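# Close the bag's zipper and leave it on the table

## Task

Run the bag's slider along its zipper until the bag is completely closed, then leave the bag resting on the table so that no part of it hangs more than about a finger's width past the table's edge.

## Robot and tools

Robot: two arms, left_arm and right_arm, each ending in a five-finger hand (left_arm has a left hand, right_arm a right hand). Bases in the scene frame: left_arm at (-0.044, +0.312, +0.002) m, right_arm at (+0.007, -0.285, -0.001) m. A post stands behind the arms. Loose objects may be nudged by outside pushes now and then.

Scene frame: origin at table-top height, halfway between the arms' nominal bases; +x points out over the table, +y toward left_arm, +z up. Positions in results are in metres, orientations as quat_wxyz, all in this frame. Printed positions can be a few centimetres wrong, more at long reach; arms often rest 1 to 3 cm (sometimes 5 cm) below the commanded pose from friction and weight, which does not by itself mean contact.

Hand point: a spot fixed to the palm, 0.15 m out from the wrist mount along the fingers and 0.05 m in front of the palm. Its +z runs along the straight fingers, +y out of the palm, +x across the palm away from the thumb on the right hand (toward the thumb on the left hand). Straight fingertips extend 0.06 to 0.07 m past the point along +z and sit 0.06 m behind it along -y. A wrist bracket on the little-finger side can strike things.

The 28-number row (every value in [-1, 1], always all 28 even if one arm is idle): left_arm dx, dy, dz, rx, ry, rz; left hand little, ring, middle, index, thumb_bend, thumb_turn; left force_limit, speed; then the same 14 for right_arm and right hand. Pose numbers are offsets, not poses: they are measured along scene axes from that arm's Hand target as it stood when the action (or move) began, with turning about the Hand target's position. Scale: 1.0 equals 0.6 m for dx/dy/dz and 180 degrees for rx/ry/rz, which together form one rotation vector. A translation longer than 1.0 is shortened. Sending six zeros asks nothing new of that arm. Orientation commands are clipped to within 40 degrees of the measured orientation each step.

Hand numbers are absolute targets, not offsets: fingers and thumb_bend +1 straight, -1 curled; thumb_turn +1 beside the palm, -1 across in front of it. force_limit maps -1..+1 to about 0..10 N at the fingertip (0..15 N for the two thumb motors). speed rises linearly from near zero at -1 to full at +0.48 and stays full above; full travel takes 0.49 s. For a soft grip close at speed -0.94 or less. With the thumb turned in, the hand wraps objects about 0.035 to 0.065 m thick; thumb tip against index pad can pinch light things. There is no 'no change' value: to keep a hand as is, resend the eight numbers of its last executed row (if none yet, send hand_measured plus hand_force_limit and hand_speed). A motor only starts when its target changes by 0.002 or more; to squeeze harder raise force_limit and send a target more closed than hand_measured; to loosen send one more open.

execute_actions(actions, cameras): actions is a list of actions; each action is a list of 1 to 15 rows, one per 1/30 s step, the last row held to step 15. Every row in an action counts from the action's start pose, so repeating an offset in a new action moves further. Images are returned only for an empty actions list or when cameras names them (["all"], or names such as cam_high, cam_left_wrist, cam_right_wrist; an unknown name voids the call).

move(target, speed, blend, blocking, cameras): target is one 28-number row or a list of up to 15 rows, all offsets from the same starting Hand targets (not chained). speed is path top speed in m/s, 0.002 to 4.3, default 0.25 (turns up to twice that in rad/s), one value or one per target. blend in metres rounds corners; 0 stops at each target. Paths are straight, do not avoid obstacles, finish together and are cut at 10 s. Faster moves lag, overshoot and hit harder; aiming far past a contact presses harder. blocking=false returns after about 0.5 s while the move continues. The result adds a 'move:' line: done, off_target, moving, held or fault, plus limits (paced = pose clipped, held = steps withheld).

wait(seconds 0 to 3600) lets time pass without new commands; stop brakes a running move; zoom_image(camera, region [x0, y0, x1, y1] pixels, at most 504 each way) magnifies the newest image of cam_high, cam_left_wrist or cam_right_wrist; show_instructions shows the reference images; finished_scene ends the scene irreversibly.

Results: end_effector_position and end_effector_quat_wxyz per hand point; Hand target (the base for the next offsets; a settled hand may sit short of it, and a fresh execute_actions call re-requests it); joint positions, velocities and torques; hand_measured, hand_stopped_by (moving, target, force, stalled, fault) and hand_load_n, each six values in motor order, load positive when the finger is pushed open. A grip that slips shows as load falling toward 0. Cameras: cam_high 896x504, wrist cams 672x504 fisheye.

Avoid: dropping anything even a few millimetres, releasing moving parts, fast impacts, hard pushes against fixed things, overloading fingers, letting the arms or hands touch each other (can fail the scene), and anything leaving the table. Arms that stop against something keep pressing until commanded back past the hand point. Holding loads or straining heats motors; at 100 °C the arm collapses for 30 to 60 s.

Each tool is called as a command line: name --argument value for each argument, lists and objects as JSON in quotes; but a table of rows of numbers goes row by row, as --pt "numbers of a row", without its own name.

Reference images:

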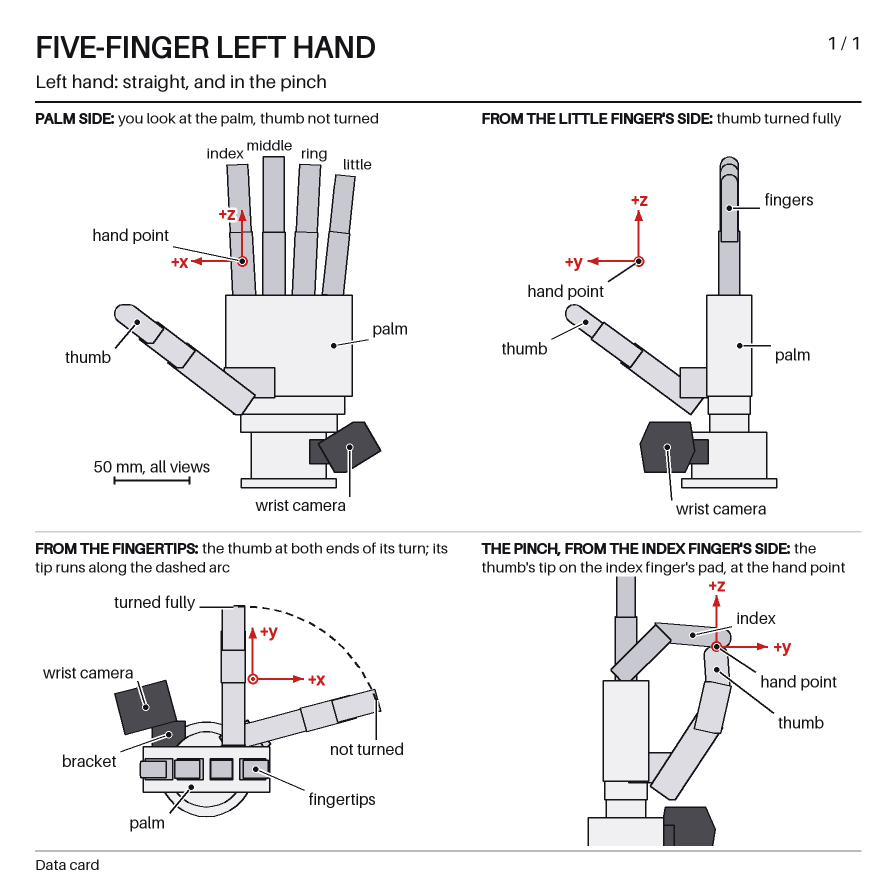

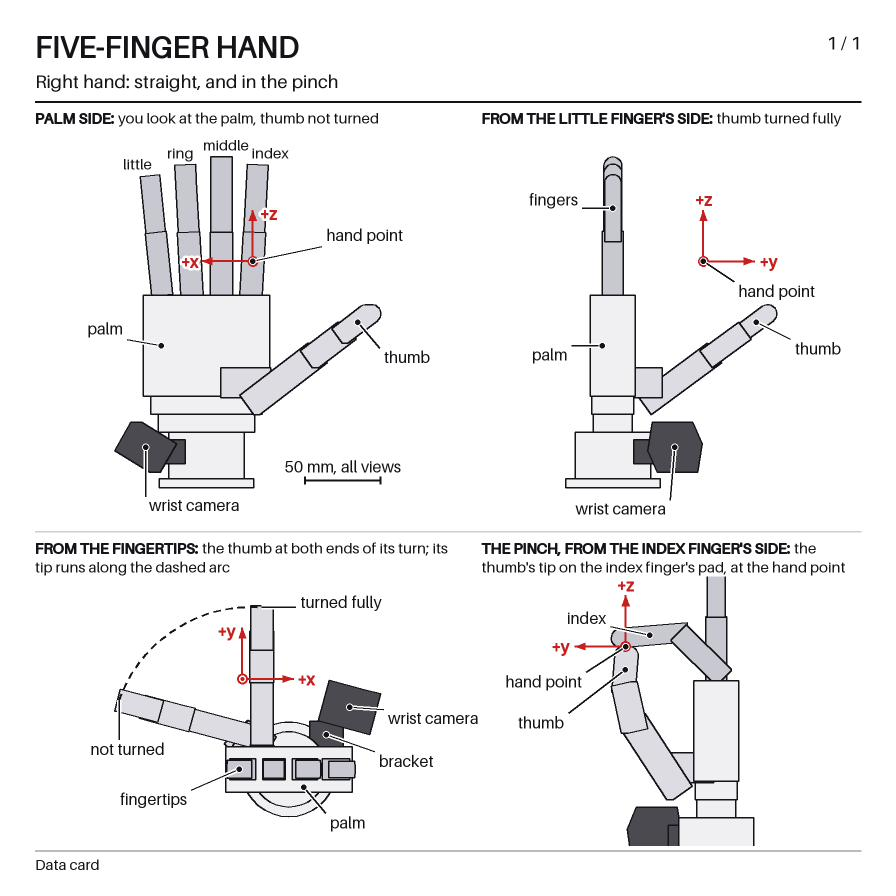

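## Session

execute_actions --actions '[]'

Scene clock: 0.00 s.
left_arm: end_effector_position=(+0.1904, +0.3233, +0.2185) hand_measured=(+1.000, +1.000, +1.000, +1.000, +1.000, +1.000) hand_load_n=(+0.0, +0.0, +0.0, +0.0, +0.0, +0.0) hand_stopped_by=(target, target, target, target, target, target) hand_force_limit=0.00 hand_speed=-0.80 end_effector_quat_wxyz=(-0.005, +0.030, +1.000, +0.003) | right_arm: end_effector_position=(+0.2240, -0.2841, +0.2401) hand_measured=(+1.000, +1.000, +1.000, +1.000, +1.000, +1.000) hand_load_n=(+0.0, +0.0, +0.0, +0.0, +0.0, +0.0) hand_stopped_by=(target, target, target, target, target, target) hand_force_limit=0.00 hand_speed=-0.80 end_effector_quat_wxyz=(-0.009, -0.596, +0.679, -0.430)
Joint positions: left_arm=[-0.225 1.038 1.018 -1.562 -0.004 1.436] | right_arm=[0.565 0.759 0.88 -1.506 0.874 0.589]
Joint velocities: within noise
Joint torques (N m): no reading
Motor temperatures (°C): left_arm=[30 34 26 25 26 27] | right_arm=[26 32 30 24 26 30]
Heat: left arm: hottest shoulder 34 °C; right arm: hottest shoulder 32 °C.
Hand target: left_arm +0.1976, +0.3219, +0.2285; +0.010, +0.030, +1.000, +0.000 | right_arm +0.2281, -0.2817, +0.2491; +0.002, -0.591, +0.681, -0.432

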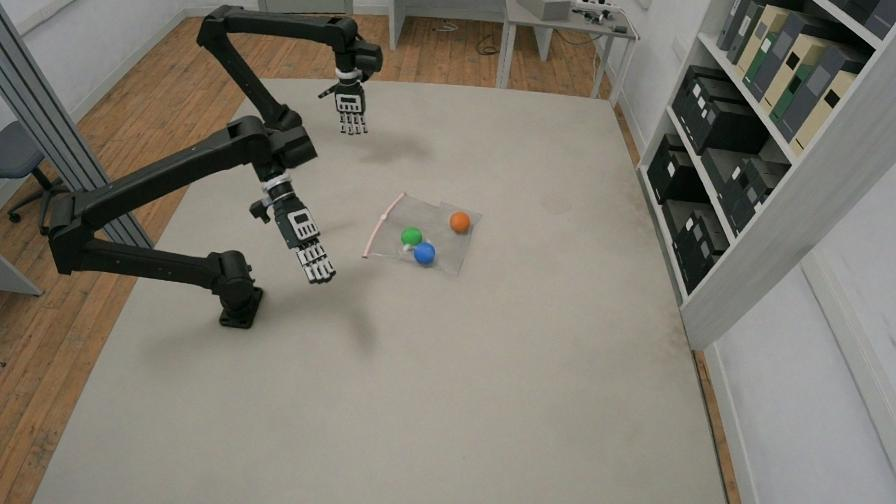

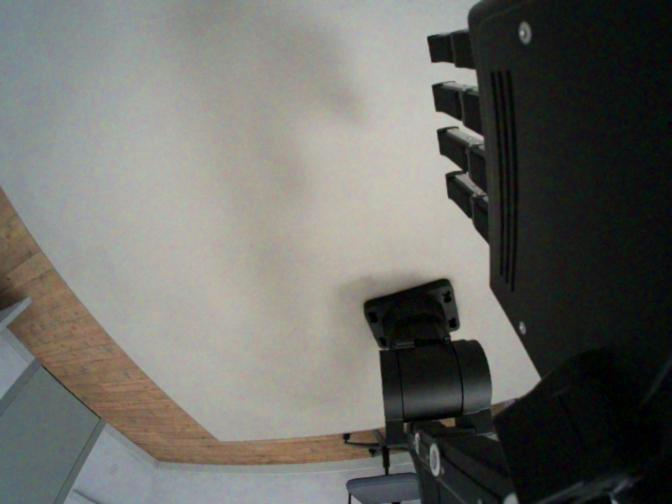

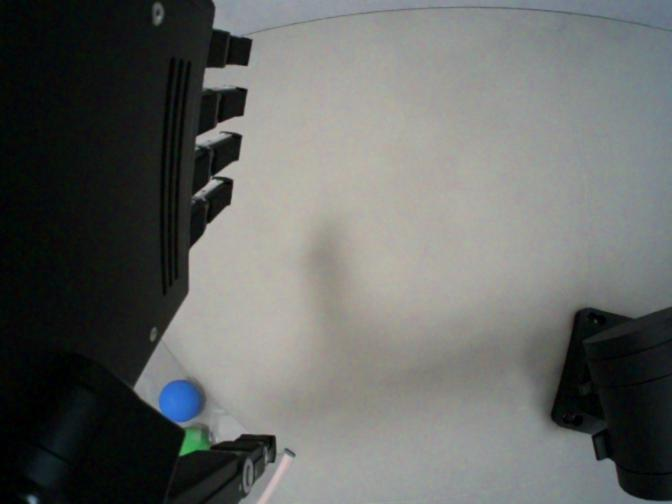

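zoom_image --camera "cam_high" --region '[340, 170, 500, 290]'

zoom_image --camera "cam_right_wrist" --region '[120, 340, 340, 504]'

Scaled by 3.150 from the camera's image (finer frame: 1280x720).

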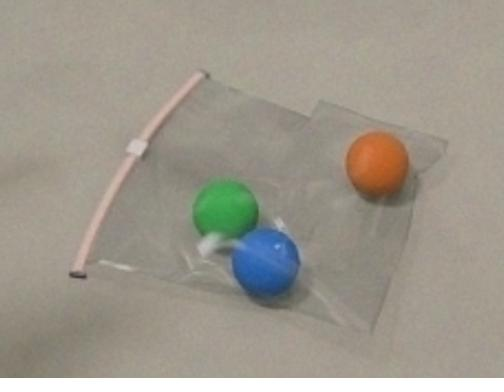

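Scaled by 2.291 from the camera's image (finer frame: 960x720).

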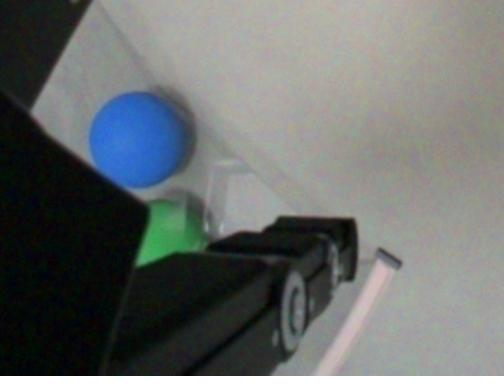

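move --target '[0.387, -0.40, 0.03, 0,0,0, 1,1,1,1,1,1, 0.0,-0.8, 0,0,0,0,0,0, 1,1,1,1,1,1, 0.0,-0.8]' --speed 0.2 --cameras '["all"]'

Scene clock: 40.60 s.
left_arm: end_effector_position=(+0.4225, +0.0900, +0.2255) hand_measured=(+1.000, +1.000, +1.000, +1.000, +1.000, +1.000) hand_load_n=(+0.0, +0.0, +0.0, +0.0, +0.0, +0.0) hand_stopped_by=(target, target, target, target, target, target) hand_force_limit=0.00 hand_speed=-0.80 end_effector_quat_wxyz=(-0.013, +0.033, +0.999, +0.011) | right_arm: end_effector_position=(+0.2240, -0.2841, +0.2401) hand_measured=(+1.000, +1.000, +1.000, +1.000, +1.000, +1.000) hand_load_n=(+0.0, +0.0, +0.0, +0.0, +0.0, +0.0) hand_stopped_by=(target, target, target, target, target, target) hand_force_limit=0.00 hand_speed=-0.80 end_effector_quat_wxyz=(-0.009, -0.596, +0.679, -0.430)
Joint positions: left_arm=[-0.556 1.866 1.907 -1.645 -0.008 1.112] | right_arm=[0.565 0.759 0.88 -1.506 0.874 0.589]
Joint torques (N m): left_arm=[1.55 -15.62 12.48 -0.05 -0.14 -0.24] | right_arm=[-0.44 -0.79 11.75 0.5 0.7 0.07]
Motor temperatures (°C): left_arm=[30 35 36 25 26 27] | right_arm=[26 32 37 24 27 30]
Heat: left arm: hottest elbow 36 °C; right arm: hottest elbow 37 °C.
Hand target: left_arm +0.4298, +0.0817, +0.2464; +0.010, +0.030, +1.000, +0.000 | right_arm +0.2281, -0.2817, +0.2491; +0.002, -0.591, +0.681, -0.432
Off the commanded pose: left_arm 0.024 m, 3 deg | right_arm 0.010 m, 1 deg.
move: off_target (left_arm)
cam_left_wrist: T_world_to_cam=[[-0.32375, -0.94469, -0.05241, 0.23762], [-0.80162, 0.24446, 0.54557, 0.19451], [-0.50258, 0.21864, -0.83642, 0.49575]] pos_world=[0.48201, 0.06854, 0.32099]

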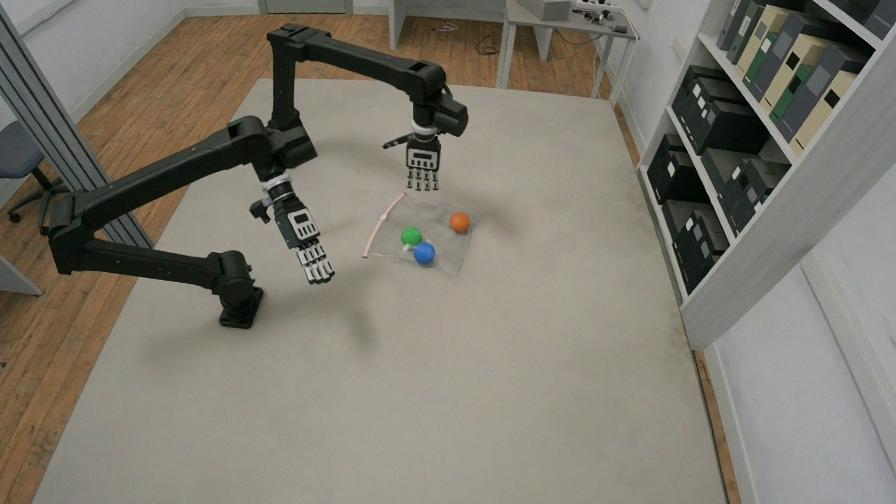

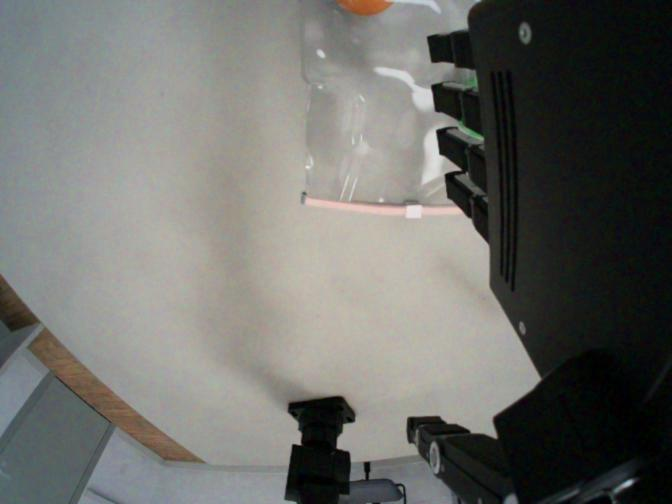

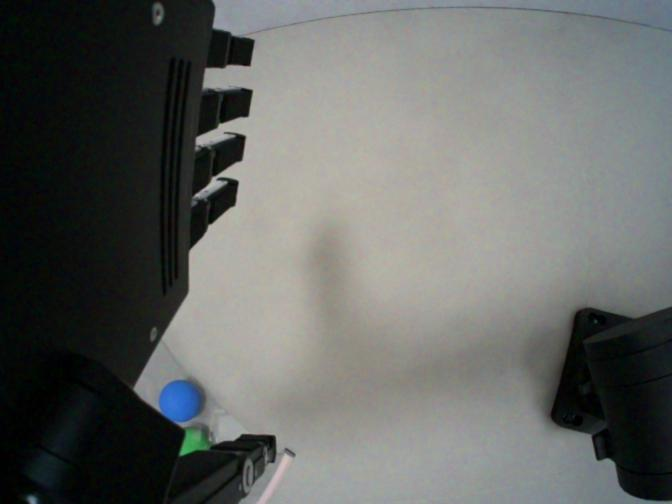

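zoom_image --camera "cam_left_wrist" --region '[290, 150, 490, 250]'

zoom_image --camera "cam_left_wrist" --region '[280, 0, 490, 230]'

Scaled by 2.520 from the camera's image (finer frame: 960x720).

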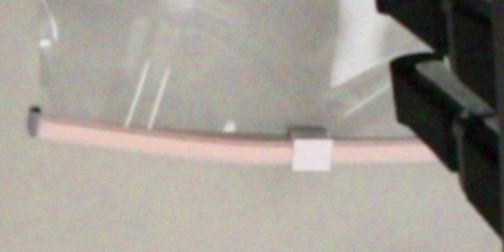

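Scaled by 2.191 from the camera's image (finer frame: 960x720).

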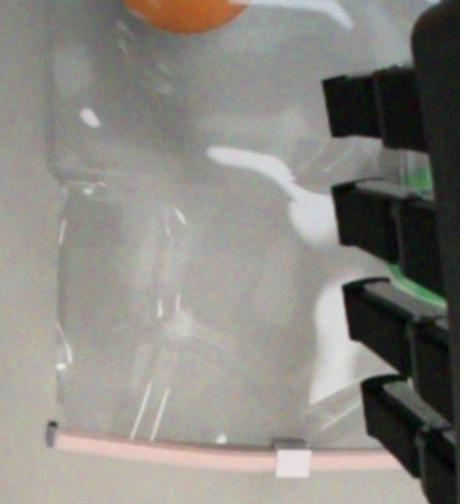

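move --target '[0.0, -0.20, -0.1, 0,0,0, 1,1,1,1,1,1, 0.0,-0.8, 0,0,0,0,0,0, 1,1,1,1,1,1, 0.0,-0.8]' --speed 0.15 --cameras '["cam_left_wrist", "cam_high"]'

zoom_image --camera "cam_left_wrist" --region '[200, 100, 480, 300]'

Scene clock: 62.33 s.
left_arm: end_effector_position=(+0.4196, -0.0269, +0.1692) hand_measured=(+1.000, +1.000, +1.000, +1.000, +1.000, +1.000) hand_load_n=(+0.0, +0.0, +0.0, +0.0, +0.0, +0.0) hand_stopped_by=(target, target, target, target, target, target) hand_force_limit=0.00 hand_speed=-0.80 end_effector_quat_wxyz=(-0.013, +0.034, +0.999, +0.017) | right_arm: end_effector_position=(+0.2240, -0.2841, +0.2401) hand_measured=(+1.000, +1.000, +1.000, +1.000, +1.000, +1.000) hand_load_n=(+0.0, +0.0, +0.0, +0.0, +0.0, +0.0) hand_stopped_by=(target, target, target, target, target, target) hand_force_limit=0.00 hand_speed=-0.80 end_effector_quat_wxyz=(-0.009, -0.596, +0.679, -0.430)
Joint positions: left_arm=[-0.72 2.071 2.075 -1.617 -0.01 0.951] | right_arm=[0.565 0.759 0.88 -1.506 0.874 0.589]
Joint torques (N m): left_arm=[2.2 -18.02 12.66 0.31 -0.13 -0.2] | right_arm=[-0.44 -0.62 11.7 0.39 0.73 0.09]
Heat: left arm: hottest elbow 40 °C; right arm: hottest elbow 39 °C.
Hand target: left_arm +0.4299, -0.0381, +0.1864; +0.010, +0.030, +1.000, +0.000 | right_arm +0.2281, -0.2817, +0.2491; +0.002, -0.591, +0.681, -0.432
Off the commanded pose: left_arm 0.023 m, 3 deg | right_arm 0.010 m, 1 deg.
move: off_target (left_arm)
cam_left_wrist: T_world_to_cam=[[-0.32624, -0.9432, -0.06279, 0.12608], [-0.80049, 0.24032, 0.54905, 0.25028], [-0.50278, 0.22939, -0.83343, 0.47262]] pos_world=[0.47911, -0.04964, 0.26439]
Images, in order (width x height): cam_high 896x504, cam_left_wrist 672x504.

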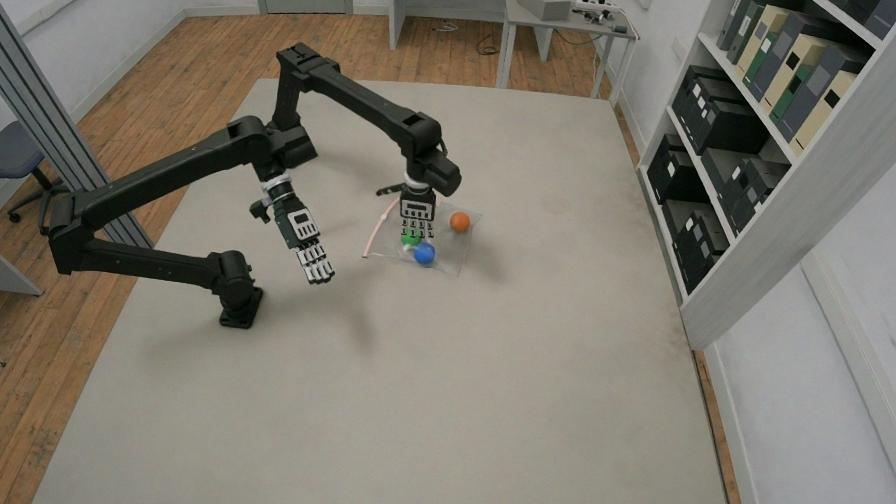

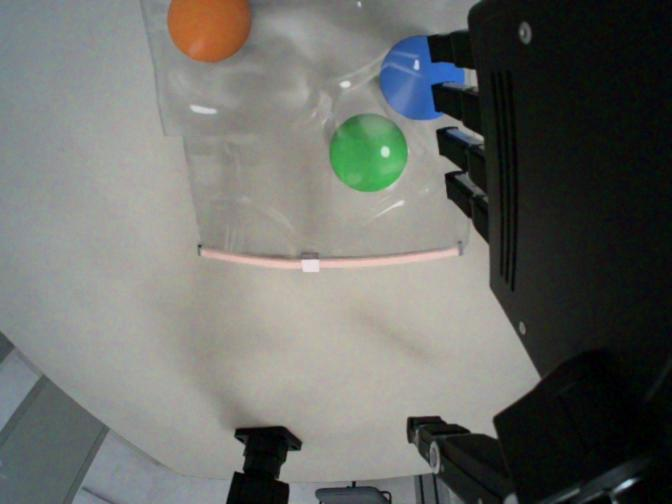

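Scaled by 1.800 from the camera's image (finer frame: 960x720).

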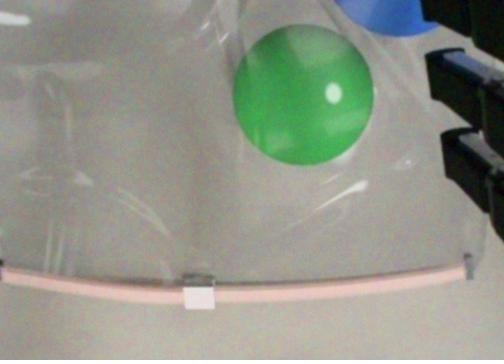

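zoom_image --camera "cam_left_wrist" --region '[190, 235, 320, 285]'

zoom_image --camera "cam_left_wrist" --region '[290, 235, 390, 285]'

zoom_image --camera "cam_left_wrist" --region '[380, 225, 480, 275]'

Scaled by 3.877 from the camera's image (finer frame: 960x720).

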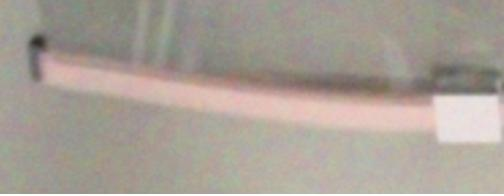

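Scaled by 5.040 from the camera's image (finer frame: 960x720).

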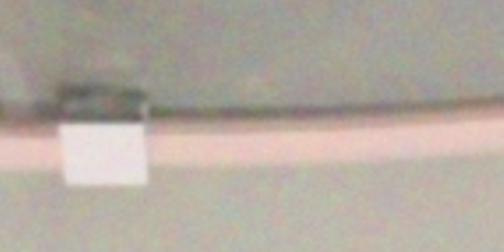

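Scaled by 5.040 from the camera's image (finer frame: 960x720).

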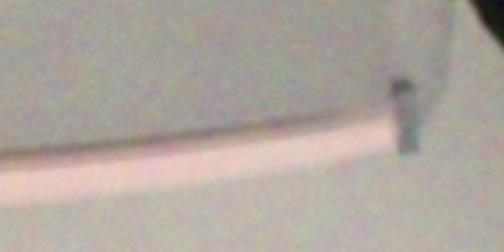

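move --target '[-0.30, 0.28, 0.15, -0.465,-0.2305,0.258, 1,1,1,1,1,1, 0.0,-0.8, 0,0,0,0,0,0, 1,1,1,1,1,1, 0.0,-0.8]' --speed 0.2 --cameras '["cam_left_wrist", "cam_high"]'

Scene clock: 143.87 s.
left_arm: end_effector_position=(+0.2466, +0.1279, +0.2690) hand_measured=(+1.000, +1.000, +1.000, +1.000, +1.000, +1.000) hand_load_n=(+0.0, +0.0, +0.0, +0.0, +0.0, -0.5) hand_stopped_by=(target, target, target, target, target, target) hand_force_limit=0.00 hand_speed=-0.80 end_effector_quat_wxyz=(+0.334, -0.337, +0.631, -0.614) | right_arm: end_effector_position=(+0.2240, -0.2841, +0.2401) hand_measured=(+1.000, +1.000, +1.000, +1.000, +1.000, +1.000) hand_load_n=(+0.0, +0.0, +0.0, +0.0, +0.0, +0.0) hand_stopped_by=(target, target, target, target, target, target) hand_force_limit=0.00 hand_speed=-0.80 end_effector_quat_wxyz=(-0.009, -0.596, +0.679, -0.430)
Joint positions: left_arm=[-0.376 0.401 0.381 -0.003 0.237 0.012] | right_arm=[0.565 0.759 0.88 -1.506 0.874 0.589]
Joint torques (N m): left_arm=[3.19 -0.09 10.4 2.35 -0.1 -0.19] | right_arm=[-0.79 -0.85 11.77 0.4 0.74 0.08]
Motor temperatures (°C): left_arm=[30 45 51 25 26 27] | right_arm=[26 31 45 24 28 30]
Heat: left arm: hottest elbow 51 °C; right arm: hottest elbow 45 °C.
Hand target: left_arm +0.2499, +0.1300, +0.2766; +0.339, -0.340, +0.621, -0.620 | right_arm +0.2281, -0.2817, +0.2491; +0.002, -0.591, +0.681, -0.432
Off the commanded pose: left_arm 0.008 m, 1 deg | right_arm 0.010 m, 1 deg.
move: done
cam_left_wrist: T_world_to_cam=[[-0.09564, -0.25494, 0.96222, -0.19872], [-0.89363, -0.40384, -0.19582, 0.3255], [0.4385, -0.87859, -0.1892, 0.16966]] pos_world=[0.19747, 0.22985, 0.28705]
Images, in order (width x height): cam_high 896x504, cam_left_wrist 672x504.

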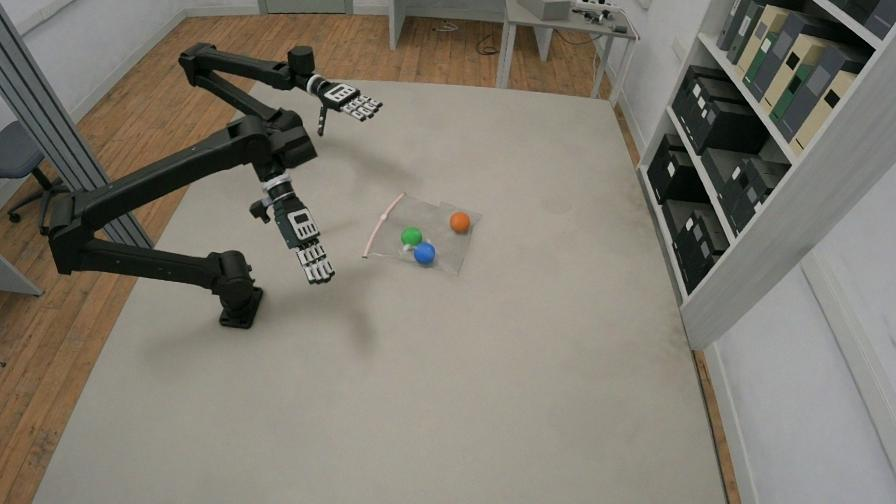

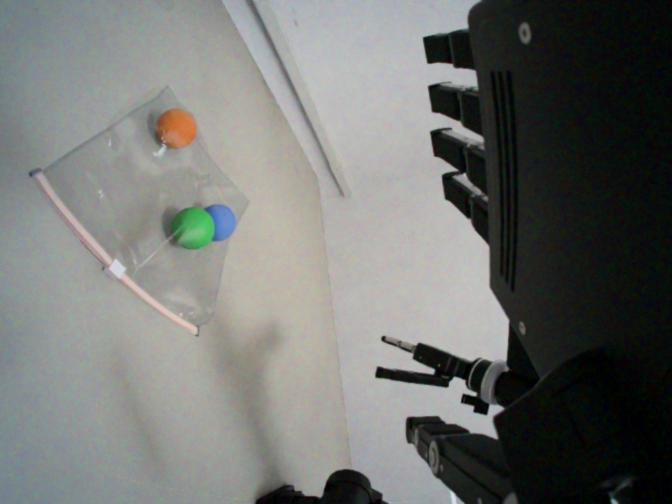

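zoom_image --camera "cam_left_wrist" --region '[20, 150, 220, 350]'

Scaled by 2.520 from the camera's image (finer frame: 960x720).

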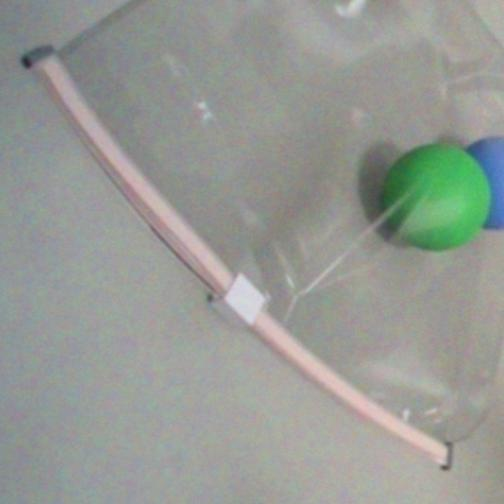

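move --target '[0.0, -0.03, -0.2, 0,0,0, 1,1,1,1,1,1, 0.0,-0.8, 0,0,0,0,0,0, 1,1,1,1,1,1, 0.0,-0.8]' --speed 0.15 --cameras '["cam_left_wrist", "cam_high"]'

zoom_image --camera "cam_left_wrist" --region '[60, 150, 360, 350]'

Scene clock: 154.80 s.
left_arm: end_effector_position=(+0.2492, +0.1164, +0.1471) hand_measured=(+1.000, +1.000, +1.000, +1.000, +1.000, +1.000) hand_load_n=(+0.0, +0.0, +0.0, +0.0, +0.0, -0.5) hand_stopped_by=(target, target, target, target, target, target) hand_force_limit=0.00 hand_speed=-0.80 end_effector_quat_wxyz=(+0.339, -0.344, +0.629, -0.609) | right_arm: end_effector_position=(+0.2240, -0.2841, +0.2401) hand_measured=(+1.000, +1.000, +1.000, +1.000, +1.000, +1.000) hand_load_n=(+0.0, +0.0, +0.0, +0.0, +0.0, +0.0) hand_stopped_by=(target, target, target, target, target, target) hand_force_limit=0.00 hand_speed=-0.80 end_effector_quat_wxyz=(-0.009, -0.596, +0.679, -0.430)
Joint positions: left_arm=[-0.46 0.661 0.097 0.536 0.133 0.011] | right_arm=[0.565 0.759 0.88 -1.506 0.874 0.589]
Joint torques (N m): left_arm=[1.55 -0.44 9.26 2.37 -0.08 -0.22] | right_arm=[-0.5 -0.79 11.7 0.5 0.71 0.09]
Heat: left arm: hottest elbow 49 °C; right arm: hottest elbow 45 °C.
Hand target: left_arm +0.2499, +0.1119, +0.1566; +0.339, -0.340, +0.621, -0.620 | right_arm +0.2281, -0.2817, +0.2491; +0.002, -0.591, +0.681, -0.432
Off the commanded pose: left_arm 0.011 m, 2 deg | right_arm 0.010 m, 1 deg.
move: off_target (left_arm)
cam_left_wrist: T_world_to_cam=[[-0.08725, -0.25977, 0.96172, -0.08555], [-0.88613, -0.42085, -0.19407, 0.29918], [0.45515, -0.86914, -0.19346, 0.13079]] pos_world=[0.19812, 0.21736, 0.16564]
Images, in order (width x height): cam_high 896x504, cam_left_wrist 672x504.

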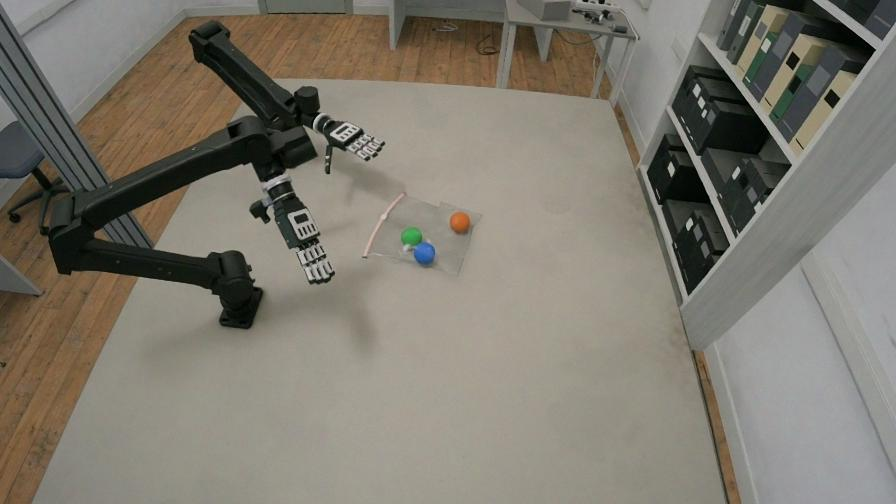

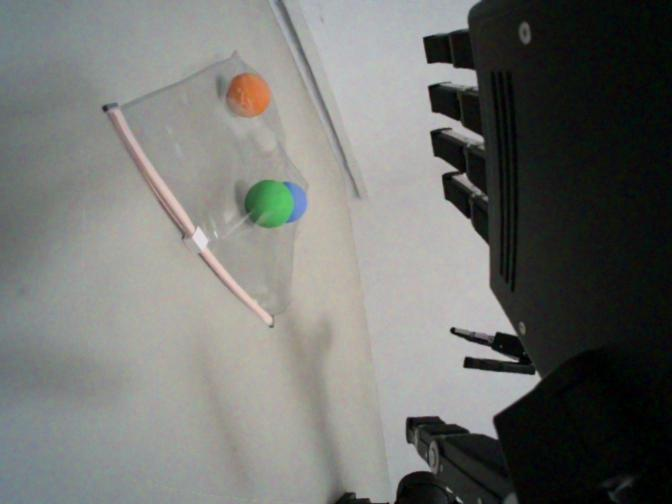

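Scaled by 1.680 from the camera's image (finer frame: 960x720).

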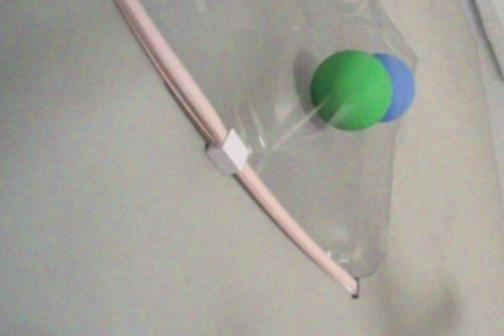

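zoom_image --camera "cam_left_wrist" --region '[95, 90, 225, 260]'

zoom_image --camera "cam_left_wrist" --region '[170, 210, 290, 335]'

Scaled by 2.965 from the camera's image (finer frame: 960x720).

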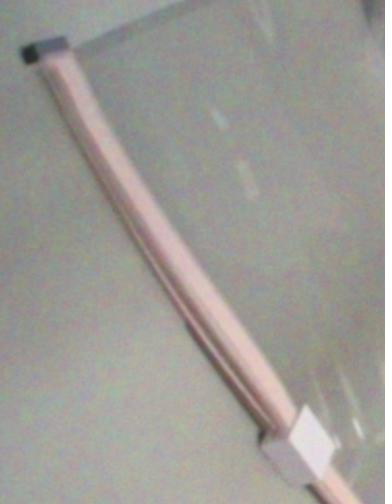

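Scaled by 4.032 from the camera's image (finer frame: 960x720).

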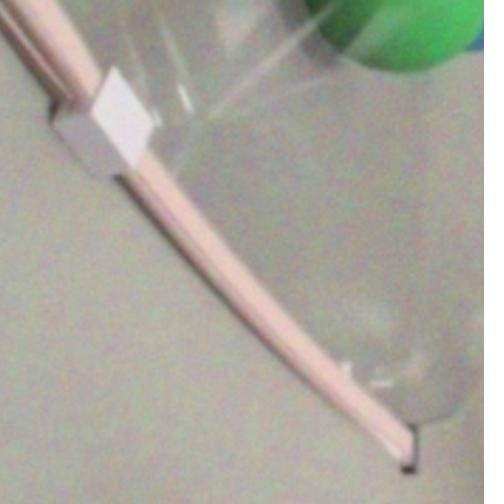

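move --target '[0.175, -0.012, 0.106, 0.421,0.1432,-0.3637, 1,1,1,1,1,1, 0.0,-0.8, 0.0615,0.389,0.02, 0.2198,0.1812,-0.018, 1,1,1,1,1,-1, 0.0,-0.5]' --speed 0.2 --cameras '["all"]'

Scene clock: 320.77 s.
left_arm: end_effector_position=(+0.3424, +0.1144, +0.2021) hand_measured=(+1.000, +1.000, +1.000, +1.000, +1.000, +1.000) hand_load_n=(+0.0, +0.0, +0.0, +0.0, -0.5, +0.0) hand_stopped_by=(target, target, target, target, target, target) hand_force_limit=0.00 hand_speed=-0.80 end_effector_quat_wxyz=(-0.045, +0.158, +0.979, -0.123) | right_arm: end_effector_position=(+0.2557, -0.0582, +0.2453) hand_measured=(+1.000, +1.000, +1.000, +1.000, +1.000, -1.000) hand_load_n=(+0.0, +0.0, +0.5, +0.0, +0.0, +0.0) hand_stopped_by=(target, target, target, target, target, target) hand_force_limit=0.00 hand_speed=-0.50 end_effector_quat_wxyz=(-0.017, -0.635, +0.772, +0.001)
Joint positions: left_arm=[-0.509 1.588 1.502 -1.494 0.263 1.415] | right_arm=[0.572 1.287 1.287 -1.605 0.002 0.747]
Joint torques (N m): left_arm=[1.55 -11.46 12.64 -0.05 0.11 0.02] | right_arm=[0.62 -6.3 13.86 -0.21 -0.08 0.25]
Motor temperatures (°C): left_arm=[29 35 44 26 26 27] | right_arm=[26 31 50 24 28 29]
Heat: left arm: hottest elbow 44 °C; right arm: hottest elbow 50 °C.
Hand target: left_arm +0.3549, +0.1047, +0.2201; -0.024, +0.171, +0.976, -0.129 | right_arm +0.2650, -0.0483, +0.2612; +0.000, -0.632, +0.775, +0.001
Off the commanded pose: left_arm 0.024 m, 3 deg | right_arm 0.021 m, 2 deg.
move: off_target (left_arm, right_arm)
cam_left_wrist: T_world_to_cam=[[-0.53814, -0.81301, 0.2223, 0.2363], [-0.65822, 0.57011, 0.49165, 0.06162], [-0.52645, 0.11826, -0.84194, 0.45148]] pos_world=[0.40541, 0.1036, 0.2973]
cam_right_wrist: T_world_to_cam=[[-0.9954, -0.05825, 0.07599, 0.23001], [-0.01816, 0.8941, 0.44749, -0.04697], [-0.09401, 0.44405, -0.89105, 0.38429]] pos_world=[0.26423, -0.11525, 0.34596]

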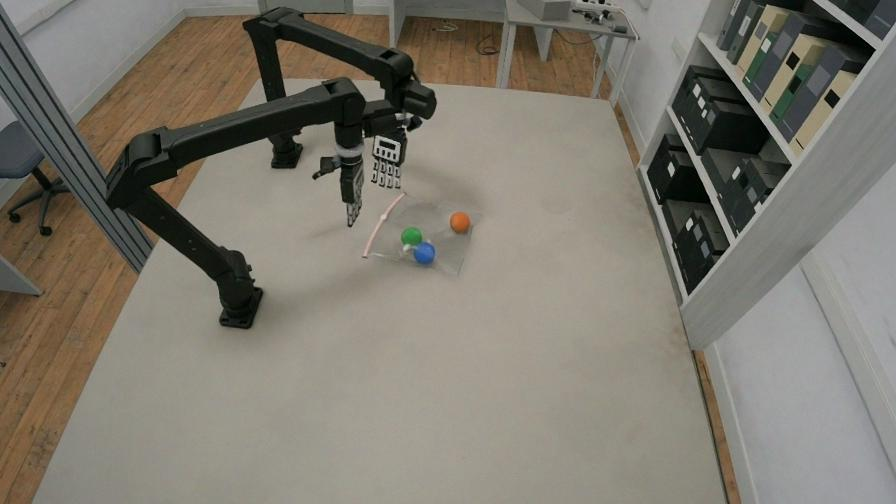

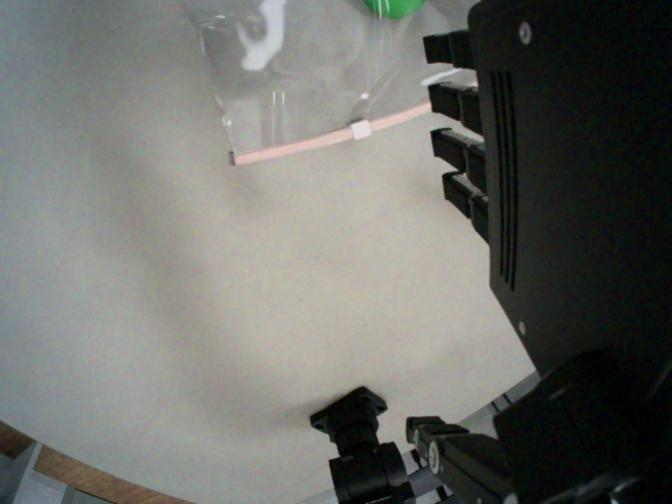

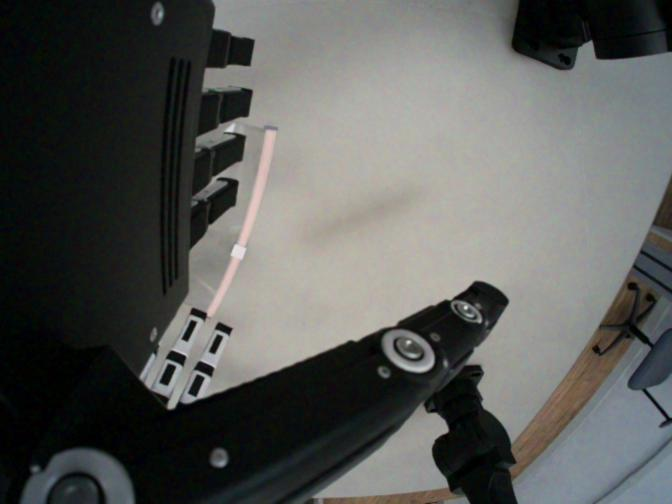

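move --target '[-0.035, -0.038, -0.103, 0,0,0, 1,1,1,1,1,1, 0.0,-0.8, 0.0,0.02,-0.233, 0,0,0, -1,-1,1,1,1,-1, 0.0,-0.5]' --speed 0.12 --cameras '["all"]'

zoom_image --camera "cam_right_wrist" --region '[150, 0, 400, 300]'

zoom_image --camera "cam_left_wrist" --region '[200, 50, 500, 250]'

zoom_image --camera "cam_high" --region '[300, 100, 500, 300]'

Scene clock: 405.20 s.
left_arm: end_effector_position=(+0.3331, +0.0872, +0.1578) hand_measured=(+1.000, +1.000, +1.000, +1.000, +1.000, +1.000) hand_load_n=(+0.0, +0.0, +0.0, +0.0, +0.0, +0.0) hand_stopped_by=(target, target, target, target, target, target) hand_force_limit=0.00 hand_speed=-0.80 end_effector_quat_wxyz=(-0.029, +0.172, +0.976, -0.128) | right_arm: end_effector_position=(+0.2651, -0.0420, +0.1239) hand_measured=(-1.000, -1.000, +1.000, +1.000, +1.000, -1.000) hand_load_n=(+0.0, +0.0, +0.0, +0.0, +0.0, +0.0) hand_stopped_by=(target, target, target, target, target, target) hand_force_limit=0.00 hand_speed=-0.50 end_effector_quat_wxyz=(-0.004, -0.634, +0.773, +0.000)
Joint positions: left_arm=[-0.571 1.588 1.388 -1.332 0.261 1.375] | right_arm=[0.596 1.364 1.037 -1.253 0.002 0.775]
Joint torques (N m): left_arm=[1.2 -11.93 8.8 0.64 0.09 -0.16] | right_arm=[0.32 -7.71 8.59 0.47 -0.06 0.28]
Motor temperatures (°C): left_arm=[29 38 59 25 26 27] | right_arm=[26 31 57 24 26 29]
Heat: left arm: hottest elbow 59 °C; right arm: hottest elbow 57 °C.
Hand target: left_arm +0.3338, +0.0818, +0.1583; -0.024, +0.171, +0.976, -0.129 | right_arm +0.2650, -0.0362, +0.1214; +0.000, -0.632, +0.775, +0.001
Off the commanded pose: left_arm 0.005 m, 1 deg | right_arm 0.006 m, 1 deg.
move: done
cam_left_wrist: T_world_to_cam=[[-0.56449, -0.79624, 0.21763, 0.22704], [-0.66066, 0.59388, 0.45917, 0.09665], [-0.49485, 0.11542, -0.86128, 0.40525]] pos_world=[0.39255, 0.07661, 0.25524]
cam_right_wrist: T_world_to_cam=[[-0.99706, -0.0553, 0.05302, 0.25293], [-0.02485, 0.88812, 0.45894, -0.00679], [-0.07247, 0.45628, -0.88688, 0.26411]] pos_world=[0.27116, -0.10049, 0.22393]

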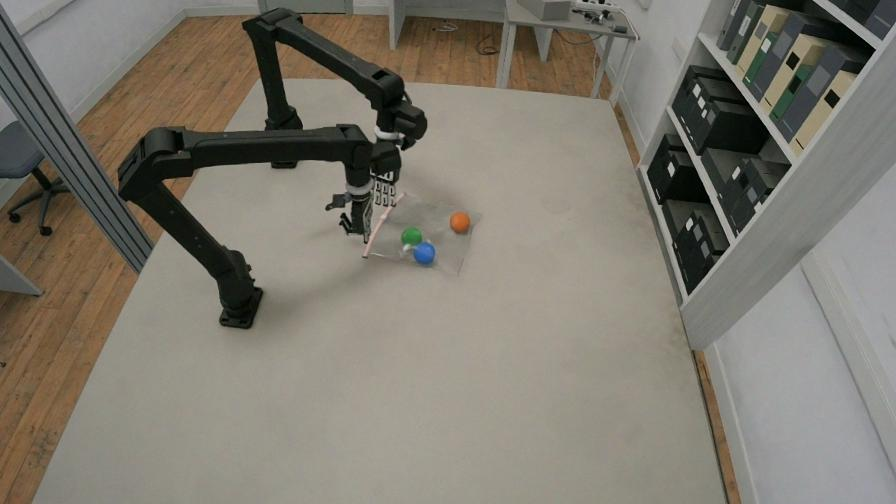

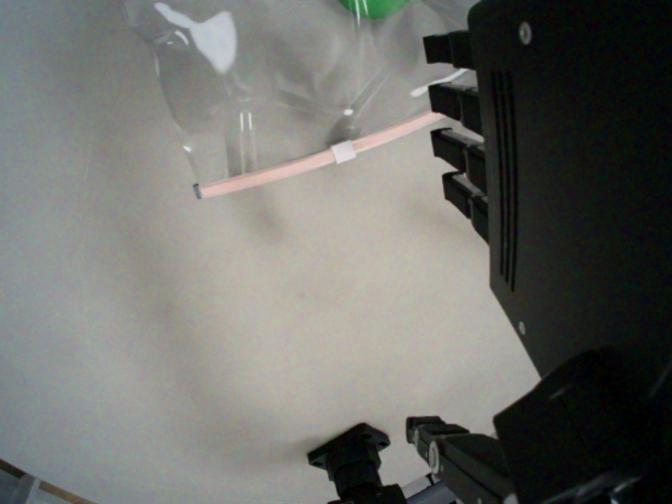

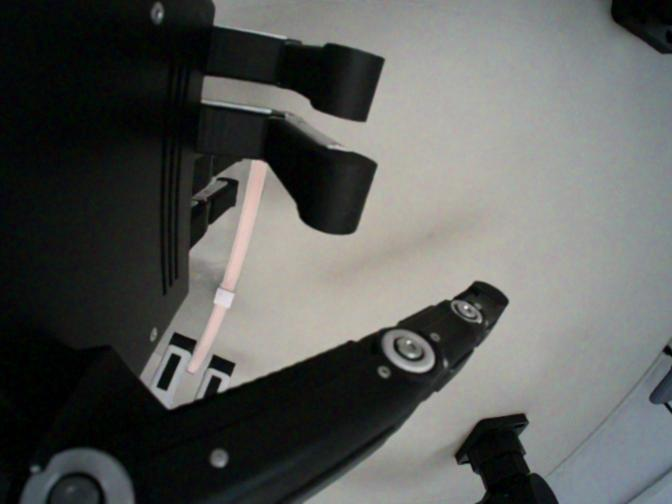

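Scaled by 1.680 from the camera's image (finer frame: 960x720).

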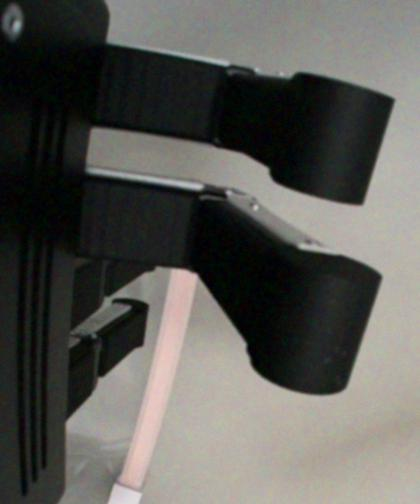

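Scaled by 1.680 from the camera's image (finer frame: 960x720).

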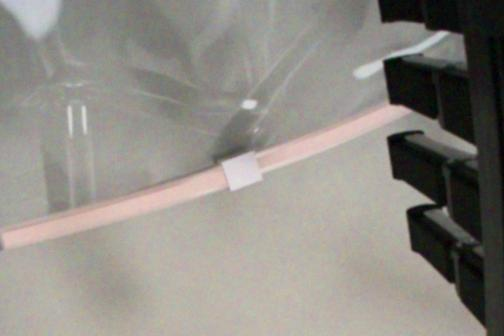

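Scaled by 2.520 from the camera's image (finer frame: 1280x720).

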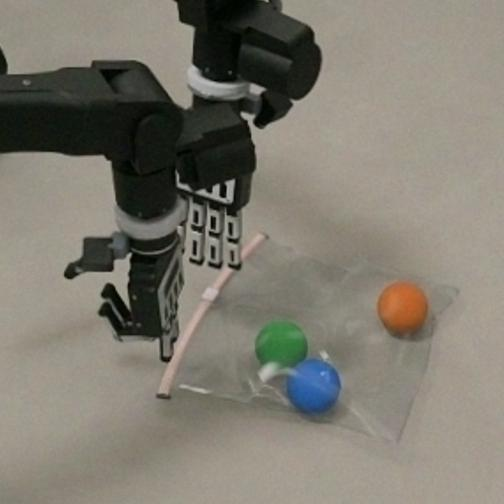

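move --target '[-0.019, 0.0075, -0.06, 0,0,0, 1,1,1,1,1,1, 0.0,-0.8, -0.013,0.0,-0.055, 0,0,0, -1,-1,1,1,1,-1, 0.0,-0.5]' --speed 0.1 --cameras '["all"]'

zoom_image --camera "cam_right_wrist" --region '[150, 100, 350, 300]'

zoom_image --camera "cam_high" --region '[320, 180, 440, 280]'

Scene clock: 444.03 s.
left_arm: end_effector_position=(+0.3208, +0.0927, +0.1178) hand_measured=(+1.000, +1.000, +1.000, +1.000, +1.000, +1.000) hand_load_n=(+0.0, -0.5, +0.5, +0.0, +0.0, +0.0) hand_stopped_by=(target, target, target, target, target, target) hand_force_limit=0.00 hand_speed=-0.80 end_effector_quat_wxyz=(-0.034, +0.171, +0.977, -0.126) | right_arm: end_effector_position=(+0.2578, -0.0416, +0.0922) hand_measured=(-1.000, -1.000, +1.000, +1.000, +1.000, -1.000) hand_load_n=(+0.0, +0.5, +0.0, +0.0, +0.0, +0.0) hand_stopped_by=(target, target, target, target, target, target) hand_force_limit=0.00 hand_speed=-0.50 end_effector_quat_wxyz=(-0.002, -0.634, +0.773, -0.001)
Joint positions: left_arm=[-0.574 1.588 1.279 -1.233 0.261 1.37] | right_arm=[0.608 1.378 0.962 -1.16 0.002 0.786]
Joint torques (N m): left_arm=[1.44 -12.57 8.66 0.68 0.11 -0.2] | right_arm=[0.56 -7.06 8.34 0.73 -0.06 0.24]
Motor temperatures (°C): left_arm=[29 39 51 25 26 27] | right_arm=[26 33 51 24 26 29]
Heat: left arm: hottest elbow 51 °C; right arm: hottest elbow 51 °C.
Hand target: left_arm +0.3223, +0.0863, +0.1223; -0.024, +0.171, +0.976, -0.129 | right_arm +0.2572, -0.0363, +0.0883; +0.000, -0.632, +0.775, +0.001
Off the commanded pose: left_arm 0.008 m, 1 deg | right_arm 0.007 m, 0 deg.
move: done
cam_left_wrist: T_world_to_cam=[[-0.56139, -0.79826, 0.21821, 0.23228], [-0.65723, 0.59031, 0.4686, 0.10173], [-0.50288, 0.11965, -0.85603, 0.36566]] pos_world=[0.38114, 0.08162, 0.21466]
cam_right_wrist: T_world_to_cam=[[-0.99723, -0.05545, 0.0496, 0.24773], [-0.02641, 0.88715, 0.46073, 0.00746], [-0.06955, 0.45814, -0.88615, 0.23445]] pos_world=[0.26355, -0.10029, 0.19203]

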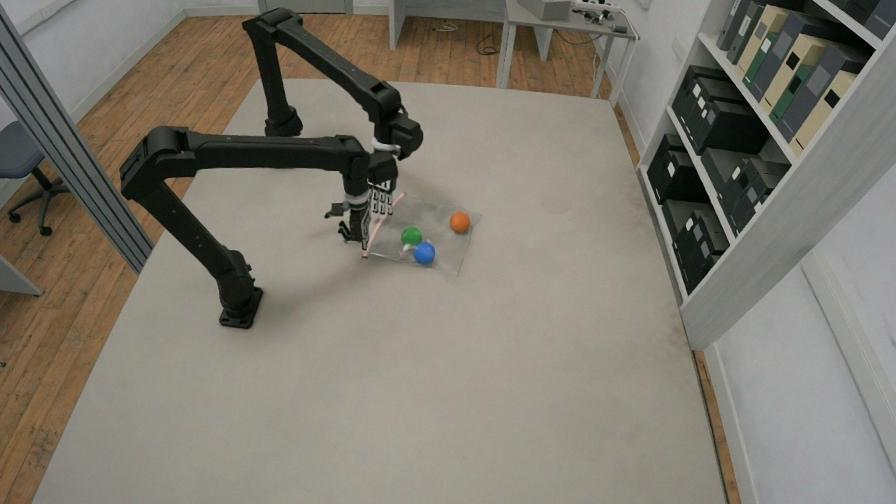

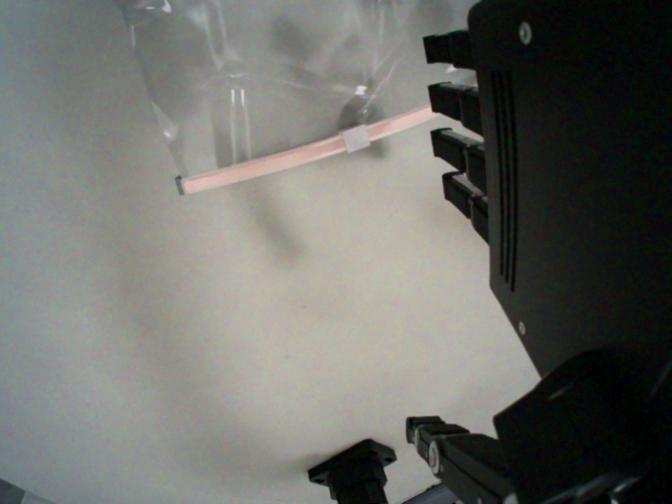

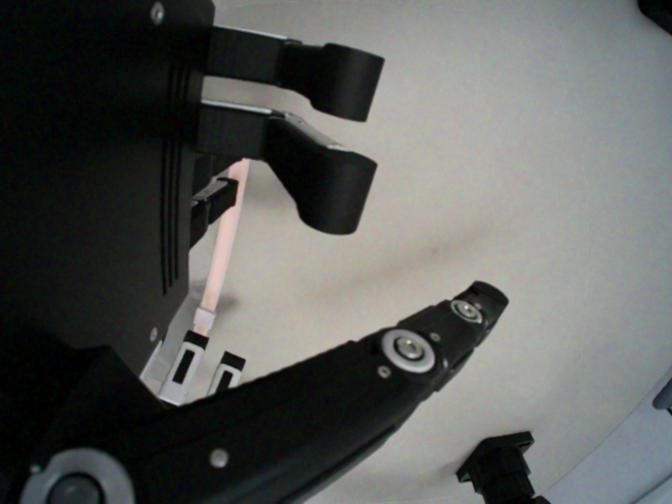

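Scaled by 2.520 from the camera's image (finer frame: 960x720).

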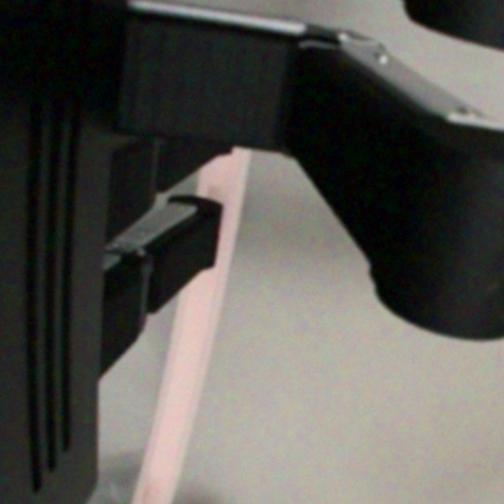

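Scaled by 4.200 from the camera's image (finer frame: 1280x720).

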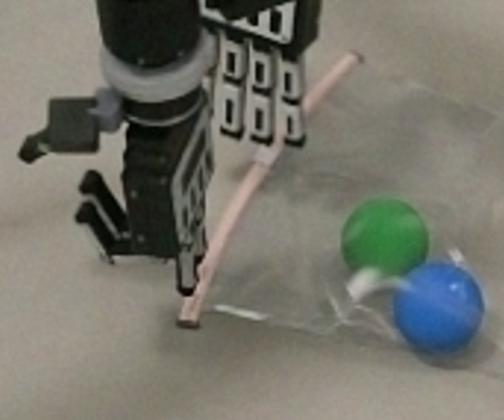

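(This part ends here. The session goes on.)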